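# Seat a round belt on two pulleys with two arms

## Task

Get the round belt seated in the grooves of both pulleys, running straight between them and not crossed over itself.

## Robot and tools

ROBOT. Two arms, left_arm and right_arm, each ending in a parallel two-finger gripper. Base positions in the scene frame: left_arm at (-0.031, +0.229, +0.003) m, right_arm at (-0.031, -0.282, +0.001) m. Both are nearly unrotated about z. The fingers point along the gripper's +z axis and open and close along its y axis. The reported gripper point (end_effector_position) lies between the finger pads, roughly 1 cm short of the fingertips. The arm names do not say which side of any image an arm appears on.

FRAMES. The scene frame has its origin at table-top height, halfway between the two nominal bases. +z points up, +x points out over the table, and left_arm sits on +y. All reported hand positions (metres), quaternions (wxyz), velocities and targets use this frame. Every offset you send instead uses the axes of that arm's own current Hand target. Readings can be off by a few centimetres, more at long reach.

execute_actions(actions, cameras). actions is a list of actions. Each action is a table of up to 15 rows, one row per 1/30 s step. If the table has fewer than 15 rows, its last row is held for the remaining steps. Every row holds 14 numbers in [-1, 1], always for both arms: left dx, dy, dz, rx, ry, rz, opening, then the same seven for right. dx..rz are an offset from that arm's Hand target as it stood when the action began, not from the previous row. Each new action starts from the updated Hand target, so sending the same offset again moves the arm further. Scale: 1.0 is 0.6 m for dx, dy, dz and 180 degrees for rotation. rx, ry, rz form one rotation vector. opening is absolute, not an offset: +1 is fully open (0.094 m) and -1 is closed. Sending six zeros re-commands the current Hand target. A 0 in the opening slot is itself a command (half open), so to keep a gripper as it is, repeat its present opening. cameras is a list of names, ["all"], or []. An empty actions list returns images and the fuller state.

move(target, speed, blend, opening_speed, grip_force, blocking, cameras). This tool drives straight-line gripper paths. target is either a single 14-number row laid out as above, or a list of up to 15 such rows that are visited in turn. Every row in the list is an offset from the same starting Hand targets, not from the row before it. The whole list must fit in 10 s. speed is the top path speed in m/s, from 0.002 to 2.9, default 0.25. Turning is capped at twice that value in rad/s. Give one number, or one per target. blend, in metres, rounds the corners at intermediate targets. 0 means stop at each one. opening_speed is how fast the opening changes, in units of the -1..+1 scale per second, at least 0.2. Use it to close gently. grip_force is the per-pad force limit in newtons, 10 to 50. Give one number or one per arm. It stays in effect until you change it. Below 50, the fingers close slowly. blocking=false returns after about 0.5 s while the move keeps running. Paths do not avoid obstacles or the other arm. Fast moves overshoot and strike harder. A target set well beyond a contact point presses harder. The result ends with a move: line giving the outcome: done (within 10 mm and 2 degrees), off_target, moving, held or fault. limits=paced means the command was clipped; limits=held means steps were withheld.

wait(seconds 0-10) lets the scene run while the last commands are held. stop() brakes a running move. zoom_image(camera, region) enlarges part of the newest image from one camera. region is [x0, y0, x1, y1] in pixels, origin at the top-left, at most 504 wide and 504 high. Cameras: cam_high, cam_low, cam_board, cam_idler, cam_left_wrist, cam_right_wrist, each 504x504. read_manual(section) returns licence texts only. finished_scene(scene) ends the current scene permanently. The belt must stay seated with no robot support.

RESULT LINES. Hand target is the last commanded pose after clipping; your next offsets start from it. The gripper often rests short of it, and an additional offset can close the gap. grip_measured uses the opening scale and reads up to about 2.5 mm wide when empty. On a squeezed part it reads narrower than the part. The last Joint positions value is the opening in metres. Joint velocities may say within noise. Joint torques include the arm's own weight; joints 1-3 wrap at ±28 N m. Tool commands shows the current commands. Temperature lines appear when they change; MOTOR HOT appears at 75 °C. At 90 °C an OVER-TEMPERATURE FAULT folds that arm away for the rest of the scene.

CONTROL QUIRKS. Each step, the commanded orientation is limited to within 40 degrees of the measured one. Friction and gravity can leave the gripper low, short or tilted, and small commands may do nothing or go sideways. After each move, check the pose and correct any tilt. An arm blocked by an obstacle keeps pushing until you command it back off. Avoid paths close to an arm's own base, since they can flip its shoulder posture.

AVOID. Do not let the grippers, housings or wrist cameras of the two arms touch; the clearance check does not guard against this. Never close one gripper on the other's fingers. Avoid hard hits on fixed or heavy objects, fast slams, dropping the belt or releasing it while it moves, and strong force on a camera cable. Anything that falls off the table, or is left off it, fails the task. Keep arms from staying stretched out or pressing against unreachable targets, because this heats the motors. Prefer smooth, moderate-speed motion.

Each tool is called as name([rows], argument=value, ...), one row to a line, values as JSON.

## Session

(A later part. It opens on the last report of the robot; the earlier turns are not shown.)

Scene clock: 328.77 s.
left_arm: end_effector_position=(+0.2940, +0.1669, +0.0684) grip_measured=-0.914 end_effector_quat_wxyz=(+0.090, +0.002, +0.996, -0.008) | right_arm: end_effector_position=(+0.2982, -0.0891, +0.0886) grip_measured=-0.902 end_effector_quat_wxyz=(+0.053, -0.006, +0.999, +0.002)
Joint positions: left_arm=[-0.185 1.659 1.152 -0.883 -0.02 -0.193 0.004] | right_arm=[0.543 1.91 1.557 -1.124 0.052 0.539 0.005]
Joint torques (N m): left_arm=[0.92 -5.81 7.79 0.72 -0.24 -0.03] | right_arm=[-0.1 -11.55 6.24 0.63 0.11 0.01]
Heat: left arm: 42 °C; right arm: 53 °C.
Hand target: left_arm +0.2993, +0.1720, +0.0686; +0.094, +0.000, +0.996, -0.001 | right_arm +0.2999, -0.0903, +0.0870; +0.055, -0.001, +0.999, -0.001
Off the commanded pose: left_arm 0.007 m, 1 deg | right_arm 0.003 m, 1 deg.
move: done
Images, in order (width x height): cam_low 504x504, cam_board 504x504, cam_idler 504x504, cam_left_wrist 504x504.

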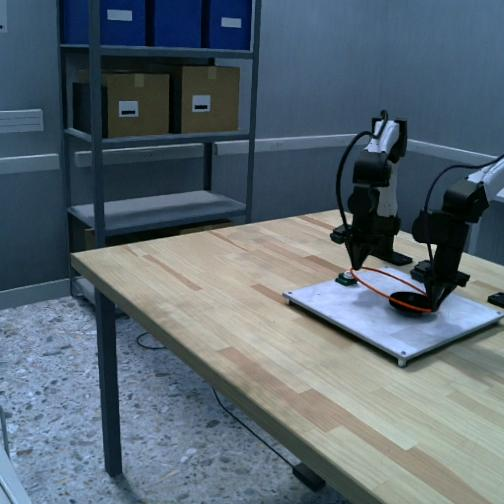

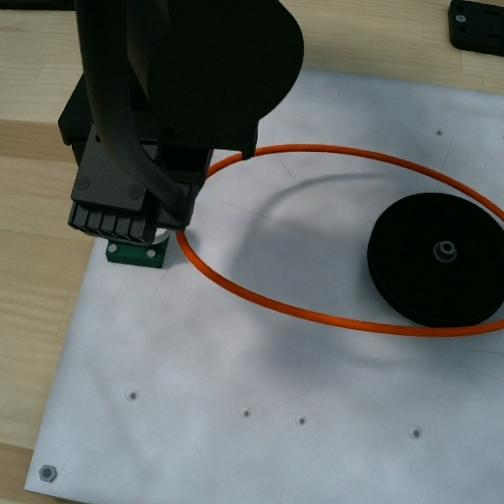

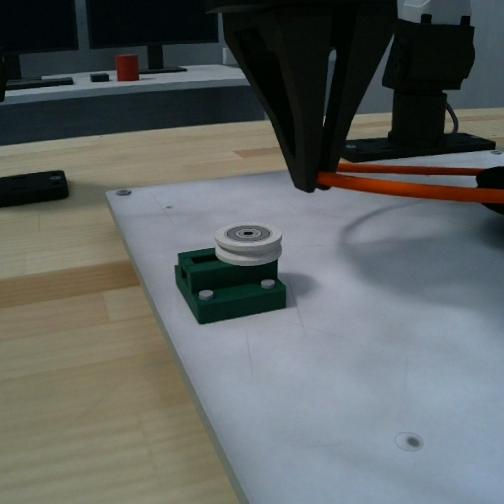

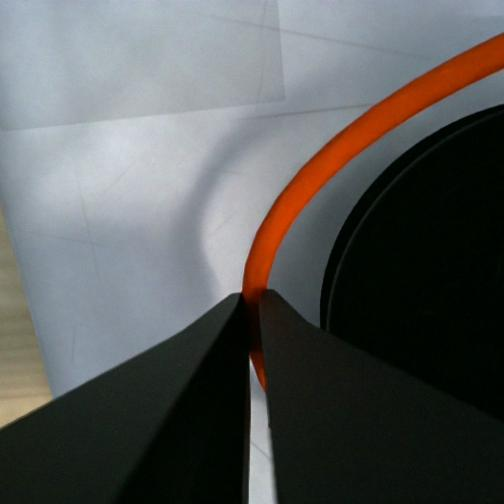

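move([
  [0.008,-0.006,-0.004,0,0,0,-0.95,0.008,-0.035,-0.004,0,0,0,-0.95],
  [0.011,-0.006,-0.009,0,0,0,-0.95,0.012,-0.065,-0.012,0,0,0,-0.95],
], speed=0.06, cameras=["cam_board","cam_idler","cam_low","cam_left_wrist"])

zoom_image(camera="cam_low", region=[380, 275, 450, 325])

zoom_image(camera="cam_idler", region=[400, 140, 504, 244])

zoom_image(camera="cam_board", region=[350, 170, 504, 340])

Scene clock: 341.33 s.
left_arm: end_effector_position=(+0.2923, +0.1586, +0.0683) grip_measured=-0.914 end_effector_quat_wxyz=(+0.088, +0.009, +0.996, -0.021) | right_arm: end_effector_position=(+0.2922, -0.1161, +0.0860) grip_measured=-0.902 end_effector_quat_wxyz=(+0.045, -0.009, +0.999, +0.012)
Joint positions: left_arm=[-0.197 1.659 1.152 -0.883 0.006 -0.193 0.004] | right_arm=[0.473 1.844 1.46 -1.096 0.02 0.466 0.005]
Joint torques (N m): left_arm=[0.36 -8.05 6.35 0.58 -0.51 -0.19] | right_arm=[-1.22 -14.39 5.11 0.51 0.32 -0.04]
Heat: left arm: 42 °C; right arm: 52 °C.
Hand target: left_arm +0.2918, +0.1684, +0.0727; +0.094, +0.000, +0.996, -0.001 | right_arm +0.2920, -0.1292, +0.0935; +0.055, -0.001, +0.999, -0.001
Off the commanded pose: left_arm 0.011 m, 3 deg | right_arm 0.015 m, 2 deg.
move: off_target (left_arm, right_arm)
Images, in order (width x height): cam_low 504x504, cam_board 504x504, cam_idler 504x504, cam_left_wrist 504x504.

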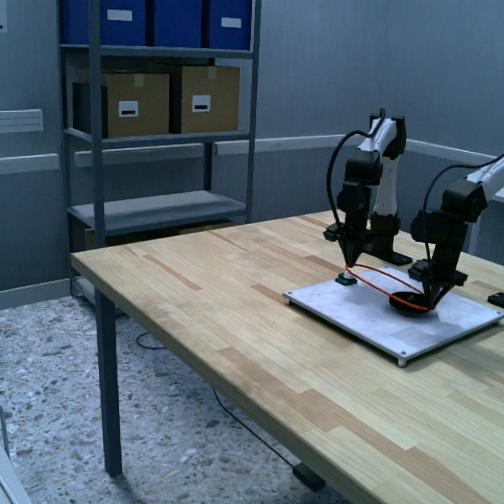

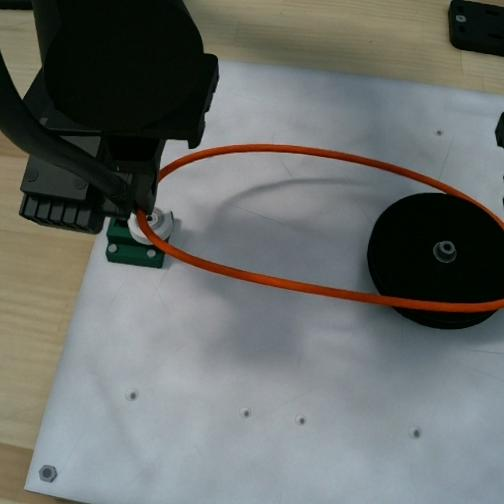

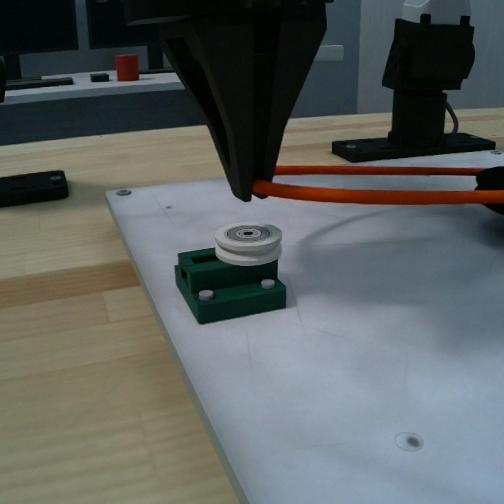

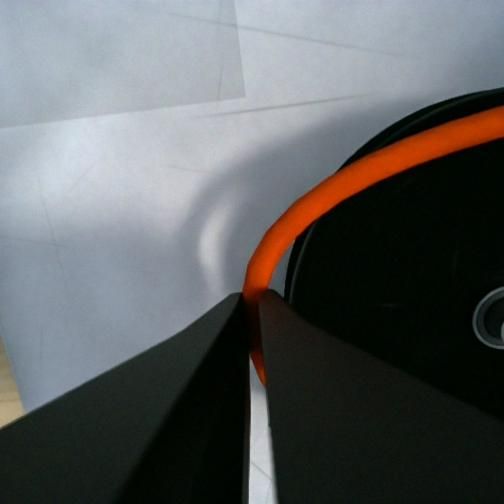

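Scaled by 7.200 from the camera's 504x504 image, which has a finer 720x720 frame.

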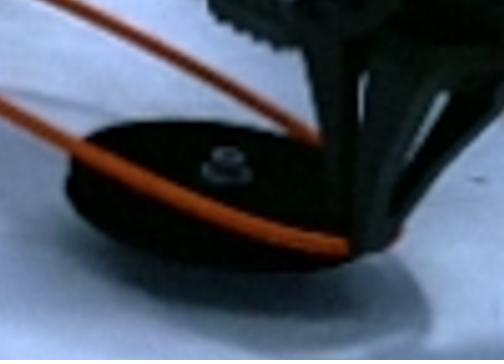

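Scaled by 4.846 from the camera's 504x504 image, which has a finer 720x720 frame.

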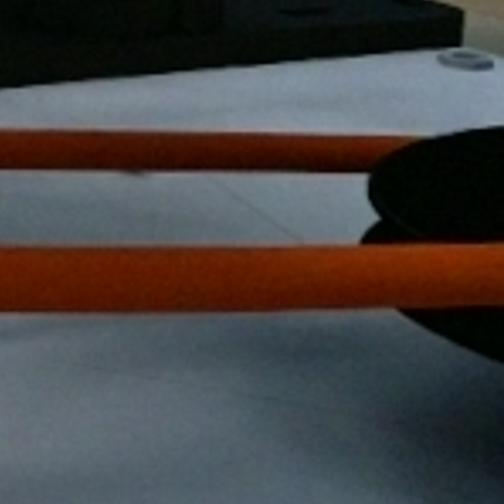

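Scaled by 2.965 from the camera's 504x504 image, which has a finer 720x720 frame.

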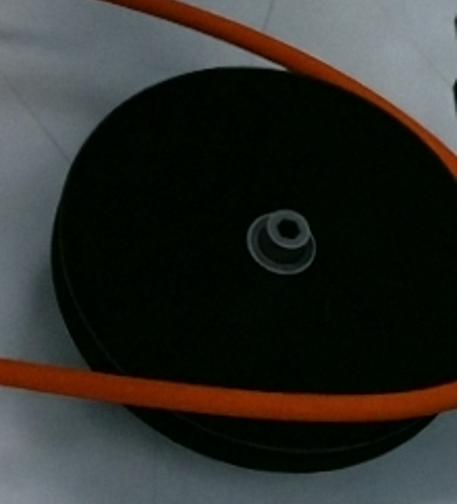

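move([
  [-0.01,0.006,0.004,0,0,0,-0.95,-0.006,0.05,0,0,0,0,-0.95],
  [-0.01,0.004,0.018,0,0.008,0,-0.95,-0.006,0.04,0.012,0,0,0,-0.95],
  [-0.006,0.0,0.018,0,0.008,0,-0.95,-0.006,0.0,0.012,0,0,0,-0.95],
], speed=0.06, cameras=["cam_board","cam_idler","cam_low","cam_left_wrist"])

zoom_image(camera="cam_low", region=[380, 275, 450, 325])

zoom_image(camera="cam_idler", region=[400, 140, 504, 244])

zoom_image(camera="cam_board", region=[350, 170, 504, 340])

Scene clock: 356.87 s.
left_arm: end_effector_position=(+0.2938, +0.1597, +0.0608) grip_measured=-0.914 end_effector_quat_wxyz=(+0.078, +0.006, +0.997, -0.021) | right_arm: end_effector_position=(+0.2961, -0.1147, +0.0780) grip_measured=-0.902 end_effector_quat_wxyz=(+0.044, -0.010, +0.999, +0.013)
Joint positions: left_arm=[-0.19 1.688 1.156 -0.877 0.011 -0.193 0.004] | right_arm=[0.47 1.865 1.455 -1.071 0.016 0.46 0.005]
Joint torques (N m): left_arm=[0.39 -6.56 7.82 0.57 -0.5 -0.14] | right_arm=[-1.44 -15.09 5.15 0.44 0.31 -0.08]
Heat: left arm: 43 °C; right arm: 54 °C.
Hand target: left_arm +0.2974, +0.1684, +0.0628; +0.081, +0.000, +0.997, -0.001 | right_arm +0.2964, -0.1293, +0.0868; +0.055, +0.000, +0.998, -0.001
Off the commanded pose: left_arm 0.010 m, 2 deg | right_arm 0.017 m, 2 deg.
move: off_target (right_arm)
Images, in order (width x height): cam_low 504x504, cam_board 504x504, cam_idler 504x504, cam_left_wrist 504x504.

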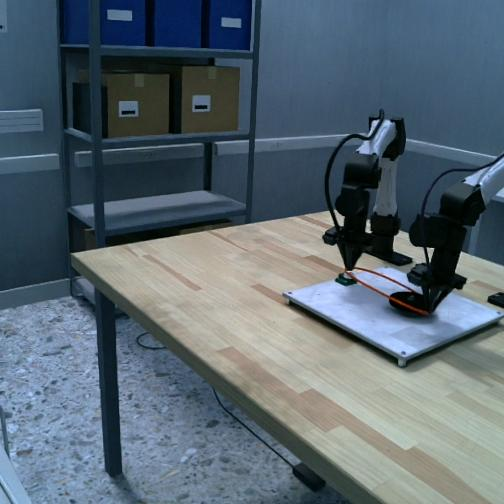

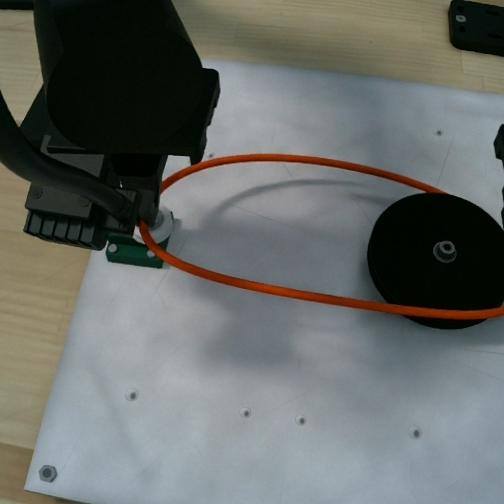

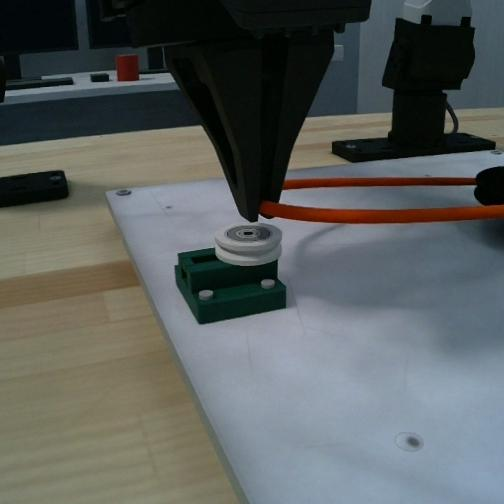

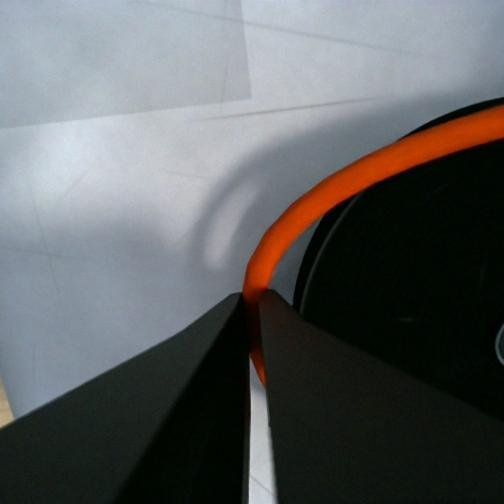

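Scaled by 7.200 from the camera's 504x504 image, which has a finer 720x720 frame.

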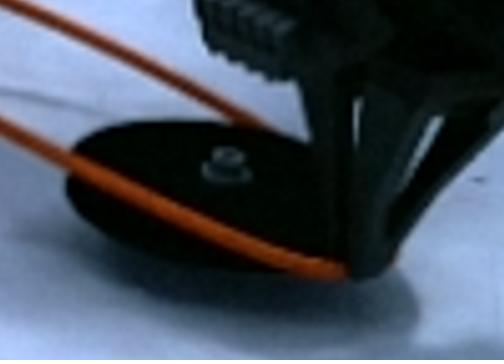

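Scaled by 4.846 from the camera's 504x504 image, which has a finer 720x720 frame.

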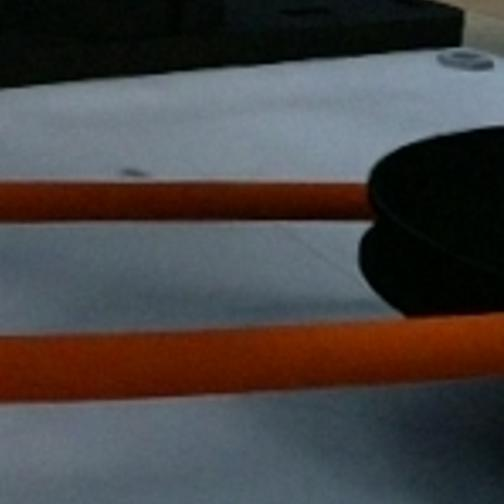

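Scaled by 2.965 from the camera's 504x504 image, which has a finer 720x720 frame.

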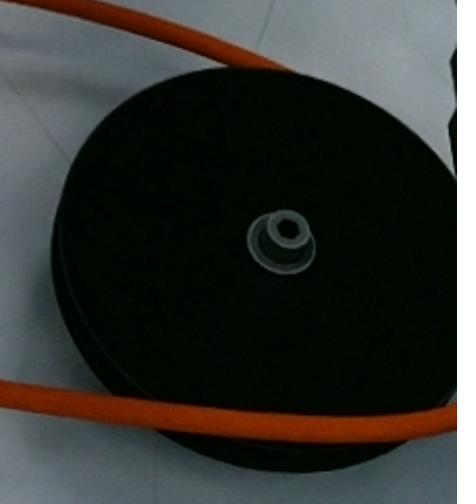

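move([
  [-0.01,0.006,-0.004,0,0.02,0,-0.95,-0.006,0.05,0,0,0.008,0,-0.95],
  [-0.01,0.004,0.004,0,0.027,0,-0.95,-0.006,0.04,0.003,0,0.01,0,-0.95],
  [-0.004,0.0,0.002,0,0.027,0,-0.95,-0.002,0.0,0.003,0,0.01,0,-0.95],
], speed=0.06, cameras=["cam_board","cam_idler","cam_low","cam_left_wrist"])

zoom_image(camera="cam_low", region=[380, 275, 450, 325])

zoom_image(camera="cam_idler", region=[400, 140, 504, 244])

zoom_image(camera="cam_board", region=[350, 170, 504, 340])

Scene clock: 375.37 s.
left_arm: end_effector_position=(+0.2995, +0.1587, +0.0599) grip_measured=-0.914 end_effector_quat_wxyz=(+0.040, +0.006, +0.999, -0.022) | right_arm: end_effector_position=(+0.2972, -0.1160, +0.0757) grip_measured=-0.902 end_effector_quat_wxyz=(+0.027, -0.009, +1.000, +0.011)
Joint positions: left_arm=[-0.18 1.776 1.264 -0.973 0.029 -0.184 0.004] | right_arm=[0.46 1.897 1.491 -1.106 0.004 0.453 0.005]
Joint torques (N m): left_arm=[0.42 -7.5 7.34 0.34 -0.49 -0.15] | right_arm=[-1.17 -15.17 5.12 0.41 0.34 -0.04]
Motor temperatures (°C): left_arm=[25 42 38 26 25 23 30] | right_arm=[24 55 32 26 26 22 27]
Heat: left arm: 42 °C; right arm: 55 °C.
Hand target: left_arm +0.2999, +0.1684, +0.0620; +0.039, +0.000, +0.999, -0.001 | right_arm +0.2978, -0.1292, +0.0850; +0.039, -0.001, +0.999, -0.001
Off the commanded pose: left_arm 0.010 m, 3 deg | right_arm 0.016 m, 2 deg.
move: off_target (left_arm, right_arm)
Images, in order (width x height): cam_low 504x504, cam_board 504x504, cam_idler 504x504, cam_left_wrist 504x504.

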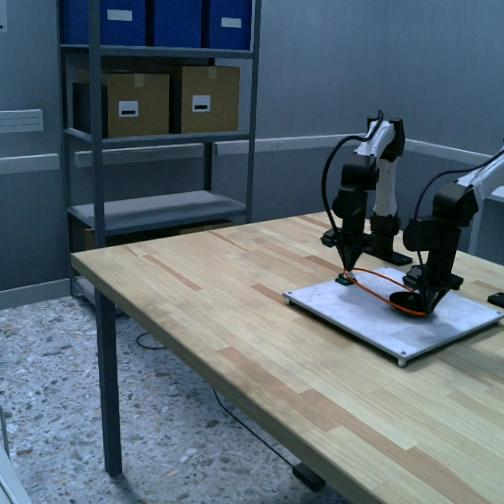

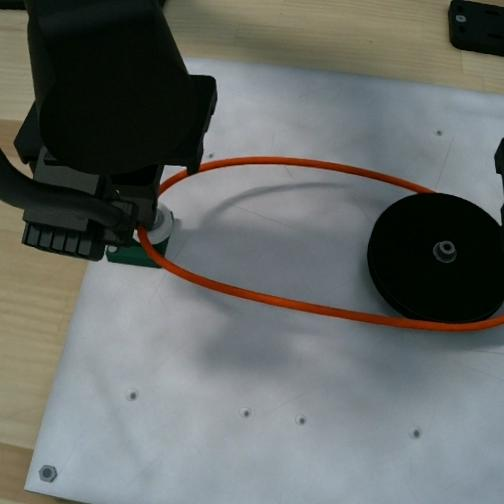

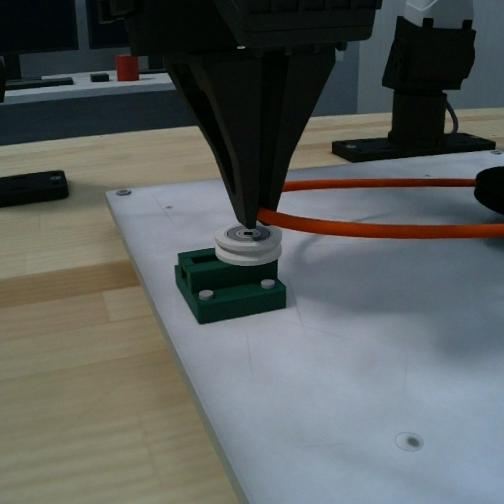

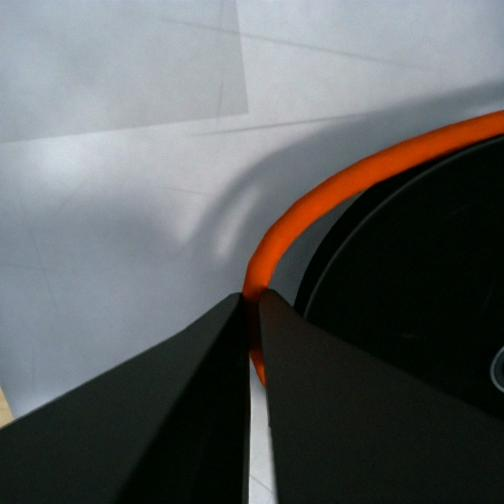

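Scaled by 7.200 from the camera's 504x504 image, which has a finer 720x720 frame.

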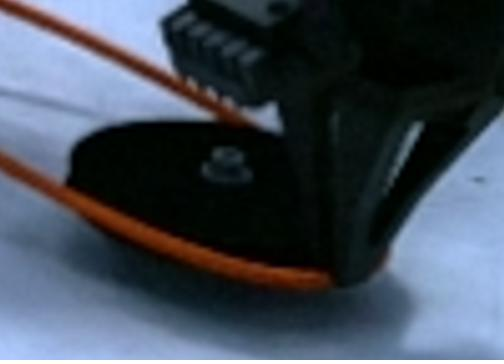

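Scaled by 4.846 from the camera's 504x504 image, which has a finer 720x720 frame.

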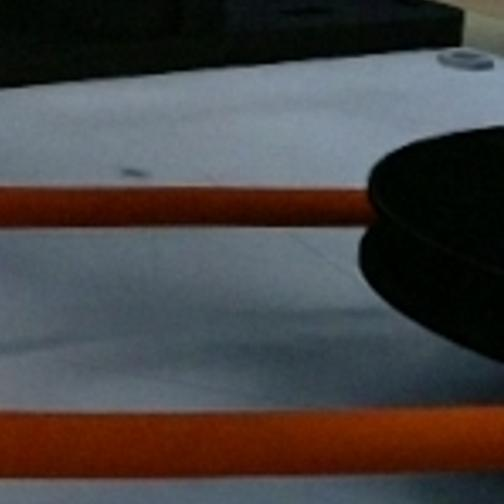

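Scaled by 2.965 from the camera's 504x504 image, which has a finer 720x720 frame.

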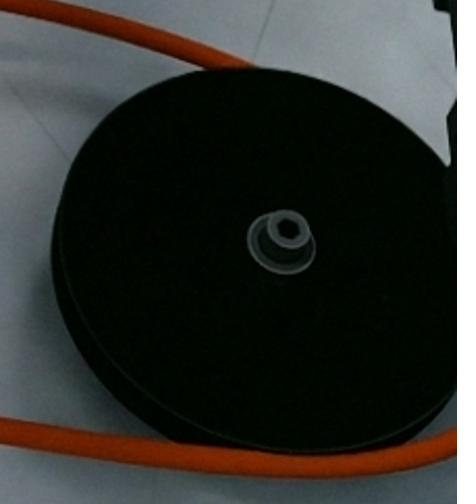

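move([
  [0.012,-0.002,0,0,0,0,-0.95,0.01,-0.02,0,0,0,0,-0.95],
  [0.014,-0.004,0,0,0,0,-0.95,0.014,-0.04,-0.002,0,0,0,-0.95],
], speed=0.05, cameras=["cam_board","cam_idler","cam_low","cam_left_wrist"])

zoom_image(camera="cam_low", region=[380, 275, 450, 325])

zoom_image(camera="cam_idler", region=[400, 140, 504, 244])

zoom_image(camera="cam_board", region=[350, 170, 504, 340])

Scene clock: 386.03 s.
left_arm: end_effector_position=(+0.2995, +0.1580, +0.0582) grip_measured=-0.914 end_effector_quat_wxyz=(+0.043, +0.009, +0.999, -0.020) | right_arm: end_effector_position=(+0.2939, -0.1238, +0.0793) grip_measured=-0.902 end_effector_quat_wxyz=(+0.038, -0.019, +0.998, +0.041)
Joint positions: left_arm=[-0.185 1.774 1.255 -0.96 0.023 -0.184 0.004] | right_arm=[0.422 1.83 1.415 -1.053 -0.044 0.396 0.005]
Joint torques (N m): left_arm=[-0.24 -9.39 4.92 0.32 -0.44 -0.27] | right_arm=[-2.36 -14.78 4.79 0.17 0.76 -0.01]
Motor temperatures (°C): left_arm=[25 44 38 26 25 23 30] | right_arm=[24 60 32 26 26 22 27]
Heat: left arm: 44 °C; right arm: 60 °C.
Hand target: left_arm +0.2915, +0.1660, +0.0613; +0.039, +0.000, +0.999, -0.001 | right_arm +0.2893, -0.1533, +0.0857; +0.039, +0.000, +0.999, -0.001
Off the commanded pose: left_arm 0.012 m, 2 deg | right_arm 0.030 m, 5 deg.
move: off_target (left_arm, right_arm)
Images, in order (width x height): cam_low 504x504, cam_board 504x504, cam_idler 504x504, cam_left_wrist 504x504.

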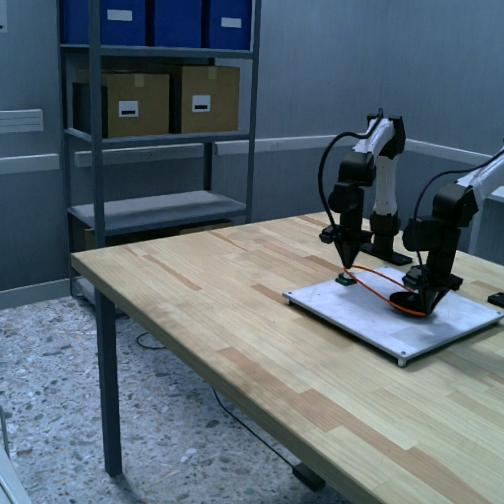

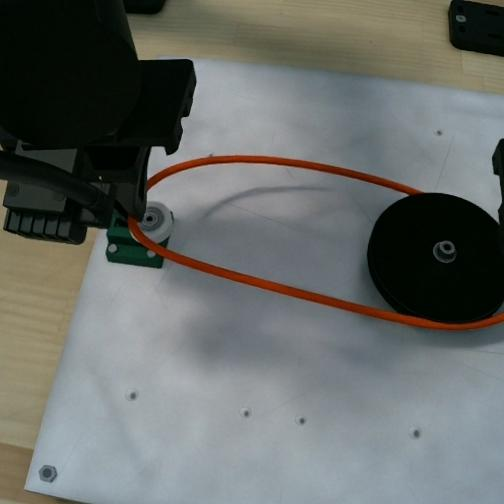

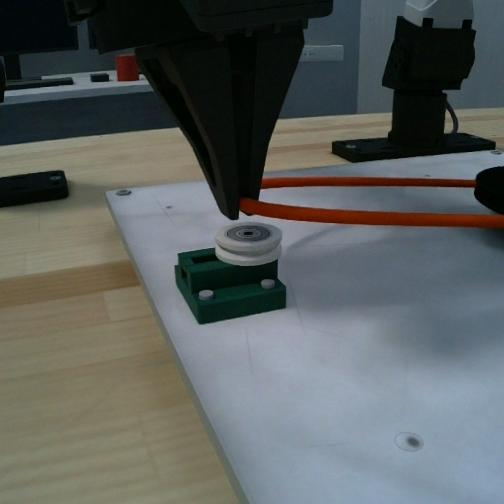

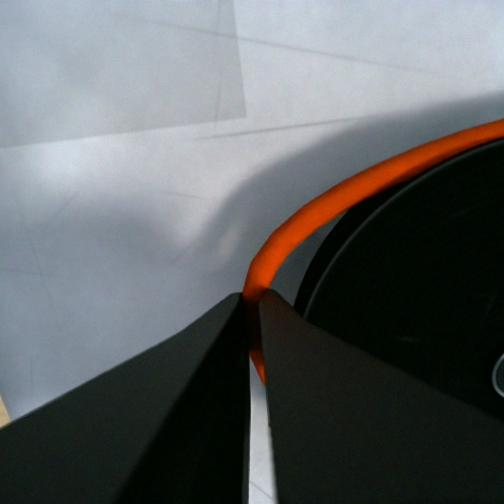

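Scaled by 7.200 from the camera's 504x504 image, which has a finer 720x720 frame.

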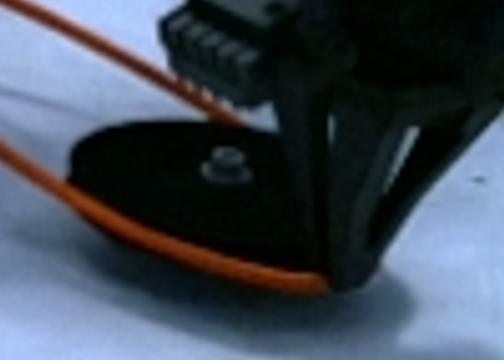

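Scaled by 4.846 from the camera's 504x504 image, which has a finer 720x720 frame.

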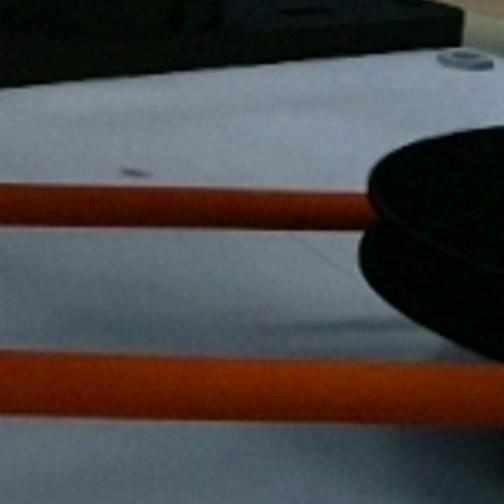

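Scaled by 2.965 from the camera's 504x504 image, which has a finer 720x720 frame.

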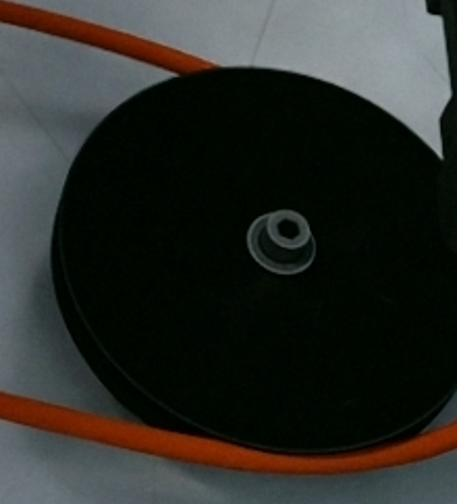

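move([
  [0.006,0,0,0,0,0,-0.95,0.0,-0.015,0,0,0,0,-0.95],
], speed=0.05, cameras=["cam_board","cam_idler","cam_low","cam_left_wrist"])

zoom_image(camera="cam_low", region=[380, 275, 450, 325])

zoom_image(camera="cam_idler", region=[400, 140, 504, 244])

zoom_image(camera="cam_board", region=[350, 170, 504, 340])

Scene clock: 395.60 s.
left_arm: end_effector_position=(+0.3004, +0.1579, +0.0584) grip_measured=-0.914 end_effector_quat_wxyz=(+0.051, +0.009, +0.998, -0.020) | right_arm: end_effector_position=(+0.2949, -0.1264, +0.0795) grip_measured=-0.902 end_effector_quat_wxyz=(+0.040, -0.024, +0.998, +0.052)
Joint positions: left_arm=[-0.187 1.762 1.24 -0.941 0.02 -0.184 0.004] | right_arm=[0.403 1.82 1.4 -1.038 -0.066 0.37 0.005]
Joint torques (N m): left_arm=[-0.28 -9.44 4.86 0.18 -0.4 -0.32] | right_arm=[-2.88 -14.74 4.68 0.1 0.96 0.01]
Motor temperatures (°C): left_arm=[25 46 38 25 25 23 30] | right_arm=[24 60 32 26 26 22 27]
Heat: left arm: 46 °C; right arm: 60 °C.
Hand target: left_arm +0.2880, +0.1661, +0.0611; +0.039, +0.000, +0.999, -0.001 | right_arm +0.2893, -0.1623, +0.0857; +0.039, +0.000, +0.999, -0.001
Off the commanded pose: left_arm 0.015 m, 3 deg | right_arm 0.037 m, 7 deg.
move: off_target (left_arm, right_arm)
Images, in order (width x height): cam_low 504x504, cam_board 504x504, cam_idler 504x504, cam_left_wrist 504x504.

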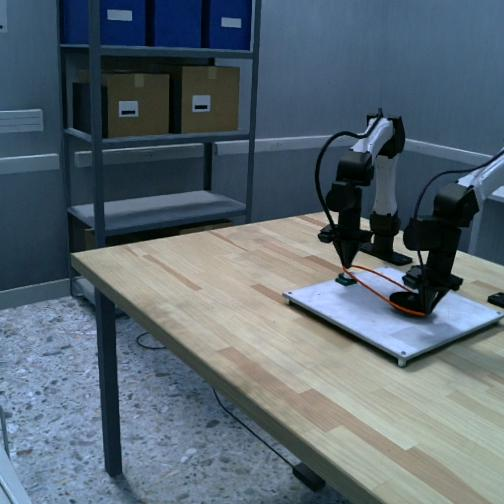

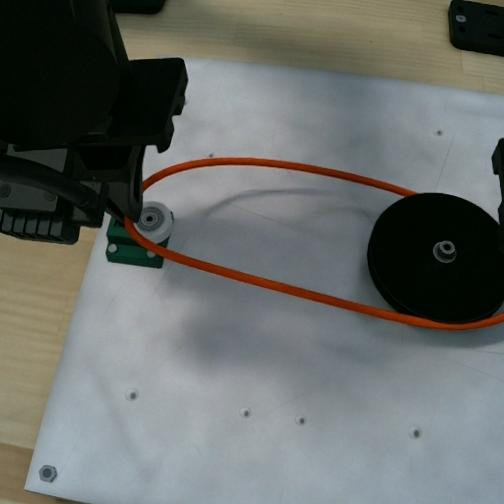

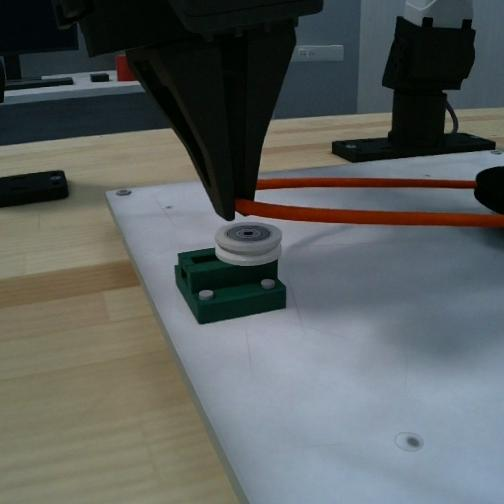

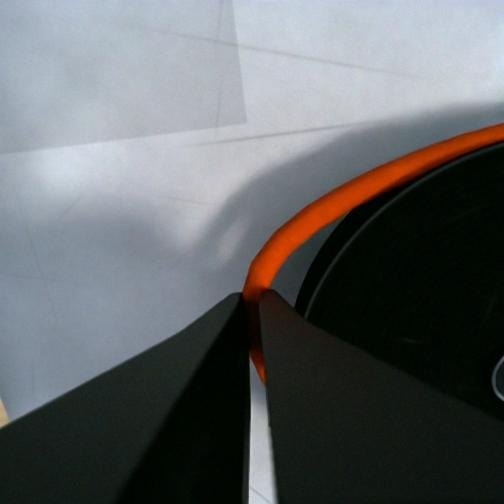

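Scaled by 7.200 from the camera's 504x504 image, which has a finer 720x720 frame.

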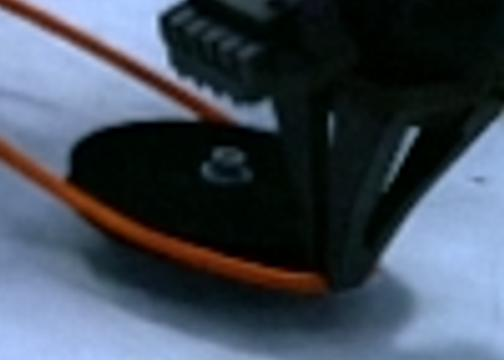

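Scaled by 4.846 from the camera's 504x504 image, which has a finer 720x720 frame.

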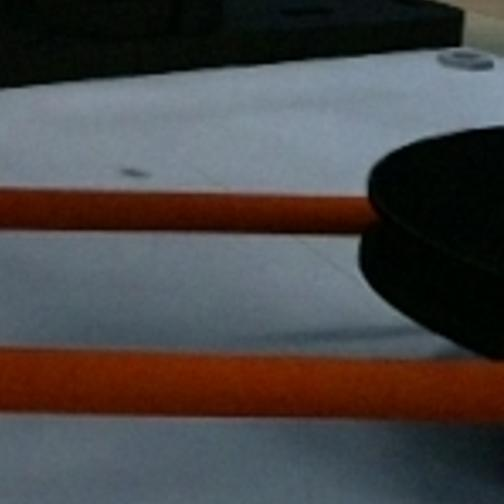

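Scaled by 2.965 from the camera's 504x504 image, which has a finer 720x720 frame.

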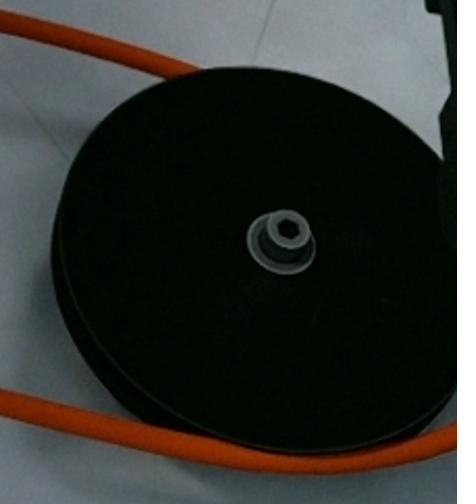

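move([
  [0.006,0.004,0,0,0,0,-0.95,0.0,0.055,0,0,0,0,-0.95],
  [0.01,0.004,-0.008,0,0.015,0,-0.95,0.01,0.055,-0.01,0,0.012,0,-0.95],
], speed=0.06, cameras=["cam_board","cam_idler","cam_low"])

zoom_image(camera="cam_low", region=[380, 275, 450, 325])

zoom_image(camera="cam_idler", region=[400, 140, 504, 244])

zoom_image(camera="cam_board", region=[350, 170, 504, 340])

Scene clock: 413.07 s.
left_arm: end_effector_position=(+0.2917, +0.1582, +0.0617) grip_measured=-0.914 end_effector_quat_wxyz=(+0.037, +0.009, +0.999, -0.021) | right_arm: end_effector_position=(+0.2862, -0.1153, +0.0881) grip_measured=-0.902 end_effector_quat_wxyz=(+0.030, -0.013, +0.999, +0.032)
Joint positions: left_arm=[-0.187 1.751 1.243 -0.981 0.028 -0.184 0.004] | right_arm=[0.459 1.832 1.454 -1.111 -0.03 0.444 0.005]
Joint torques (N m): left_arm=[0.51 -7.53 7.72 -0.12 -0.39 -0.2] | right_arm=[-0.32 -10.8 8.34 0.01 0.54 0.1]
Motor temperatures (°C): left_arm=[25 48 37 25 25 23 30] | right_arm=[24 58 32 25 27 22 27]
Heat: left arm: 48 °C; right arm: 58 °C.
Hand target: left_arm +0.2816, +0.1685, +0.0654; +0.015, +0.000, +1.000, -0.001 | right_arm +0.2829, -0.1294, +0.0912; +0.020, +0.000, +1.000, -0.001
Off the commanded pose: left_arm 0.015 m, 4 deg | right_arm 0.015 m, 4 deg.
move: off_target (left_arm, right_arm)
Images, in order (width x height): cam_low 504x504, cam_board 504x504, cam_idler 504x504.

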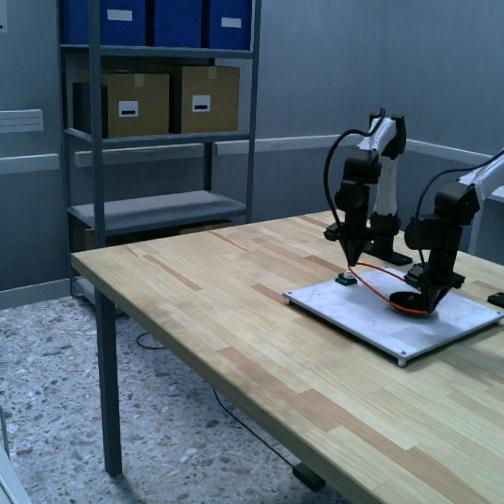

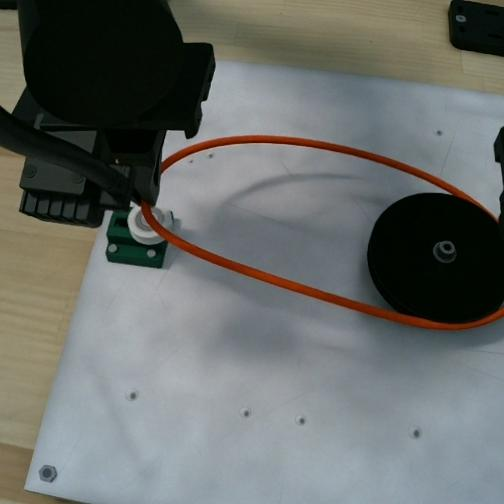

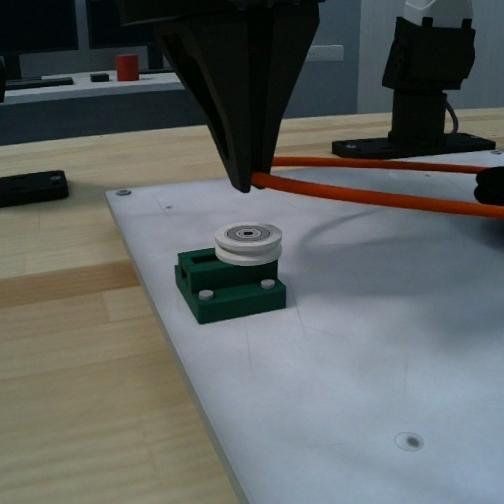

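Scaled by 7.200 from the camera's 504x504 image, which has a finer 720x720 frame.

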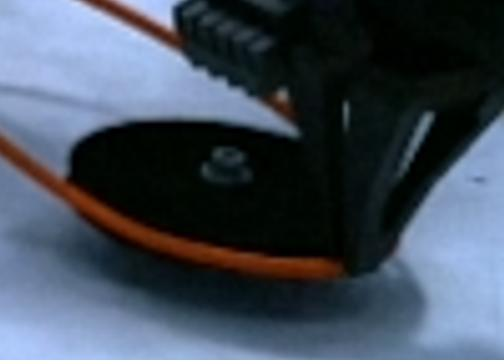

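Scaled by 4.846 from the camera's 504x504 image, which has a finer 720x720 frame.

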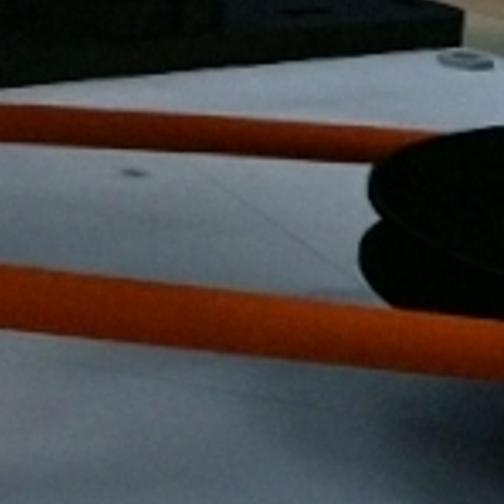

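Scaled by 2.965 from the camera's 504x504 image, which has a finer 720x720 frame.

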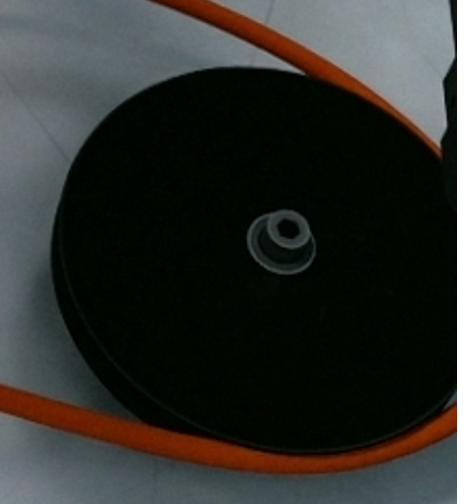

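move([
  [0,0,0,0,0,0,-0.95,-0.003,-0.03,0.003,0,0,0,-0.95],
  [0,0,0,0,0,0,-0.95,-0.006,-0.048,0.006,0,0,0,-0.95],
], speed=0.05, cameras=["cam_board","cam_idler","cam_low","cam_left_wrist"])

zoom_image(camera="cam_low", region=[380, 275, 450, 325])

zoom_image(camera="cam_idler", region=[400, 140, 504, 244])

zoom_image(camera="cam_board", region=[350, 170, 504, 340])

Scene clock: 424.17 s.
left_arm: end_effector_position=(+0.2932, +0.1578, +0.0623) grip_measured=-0.914 end_effector_quat_wxyz=(+0.040, +0.009, +0.999, -0.022) | right_arm: end_effector_position=(+0.2928, -0.1223, +0.0863) grip_measured=-0.902 end_effector_quat_wxyz=(+0.028, -0.024, +0.998, +0.054)
Joint positions: left_arm=[-0.187 1.751 1.245 -0.978 0.028 -0.184 0.004] | right_arm=[0.41 1.832 1.444 -1.089 -0.078 0.377 0.005]
Joint torques (N m): left_arm=[0.5 -7.57 7.61 -0.14 -0.39 -0.19] | right_arm=[-2.84 -13.42 4.74 0.04 0.9 -0.01]
Motor temperatures (°C): left_arm=[25 47 38 25 25 23 30] | right_arm=[24 56 33 25 26 22 27]
Heat: left arm: 47 °C; right arm: 56 °C.
Hand target: left_arm +0.2816, +0.1685, +0.0654; +0.015, +0.000, +1.000, -0.001 | right_arm +0.2866, -0.1580, +0.0877; +0.020, -0.001, +1.000, -0.001
Off the commanded pose: left_arm 0.016 m, 4 deg | right_arm 0.036 m, 7 deg.
move: off_target (left_arm, right_arm)
Images, in order (width x height): cam_low 504x504, cam_board 504x504, cam_idler 504x504, cam_left_wrist 504x504.

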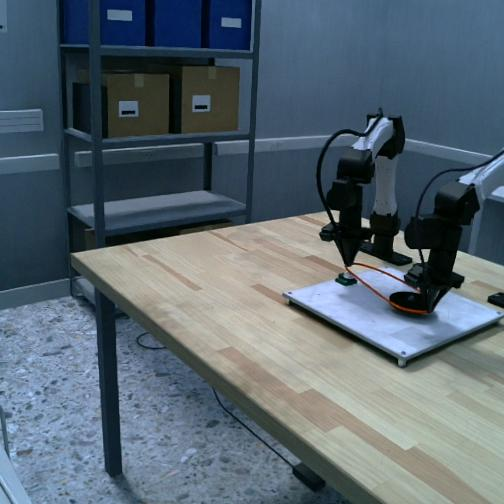

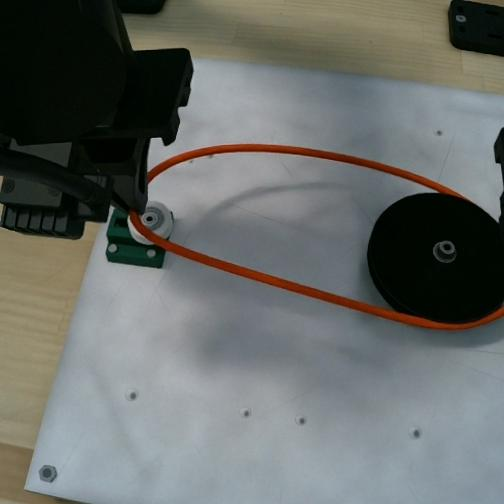

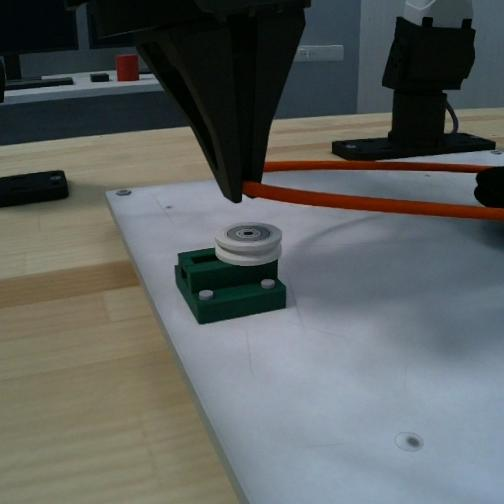

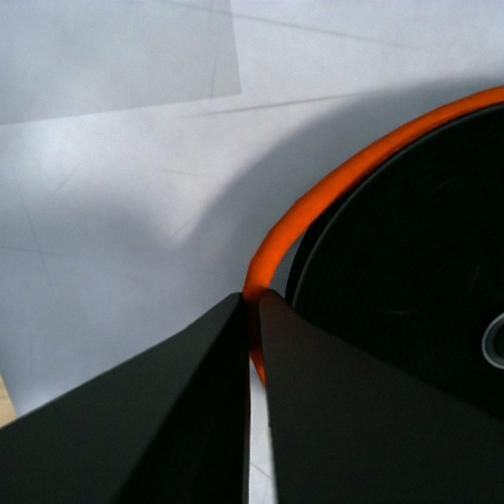

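Scaled by 7.200 from the camera's 504x504 image, which has a finer 720x720 frame.

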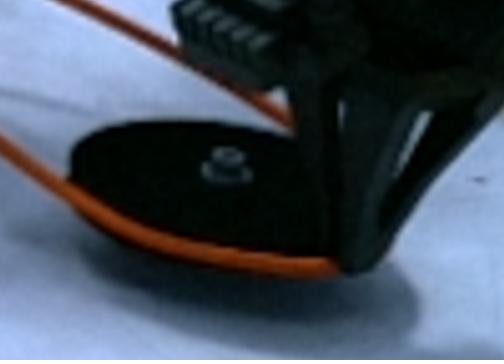

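Scaled by 4.846 from the camera's 504x504 image, which has a finer 720x720 frame.

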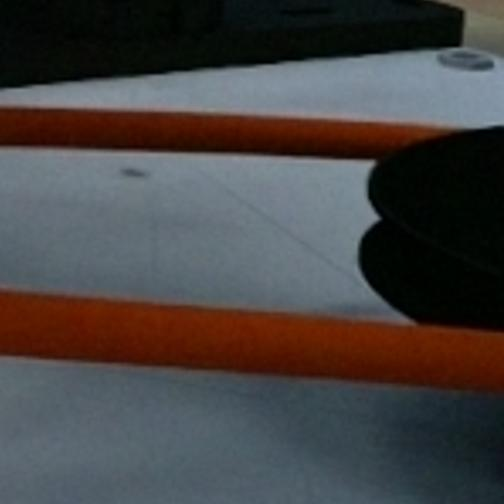

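Scaled by 2.965 from the camera's 504x504 image, which has a finer 720x720 frame.

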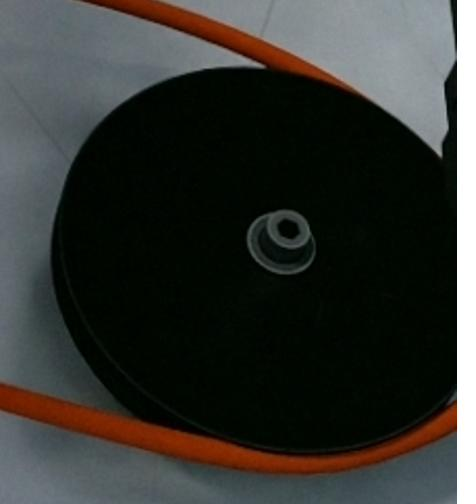

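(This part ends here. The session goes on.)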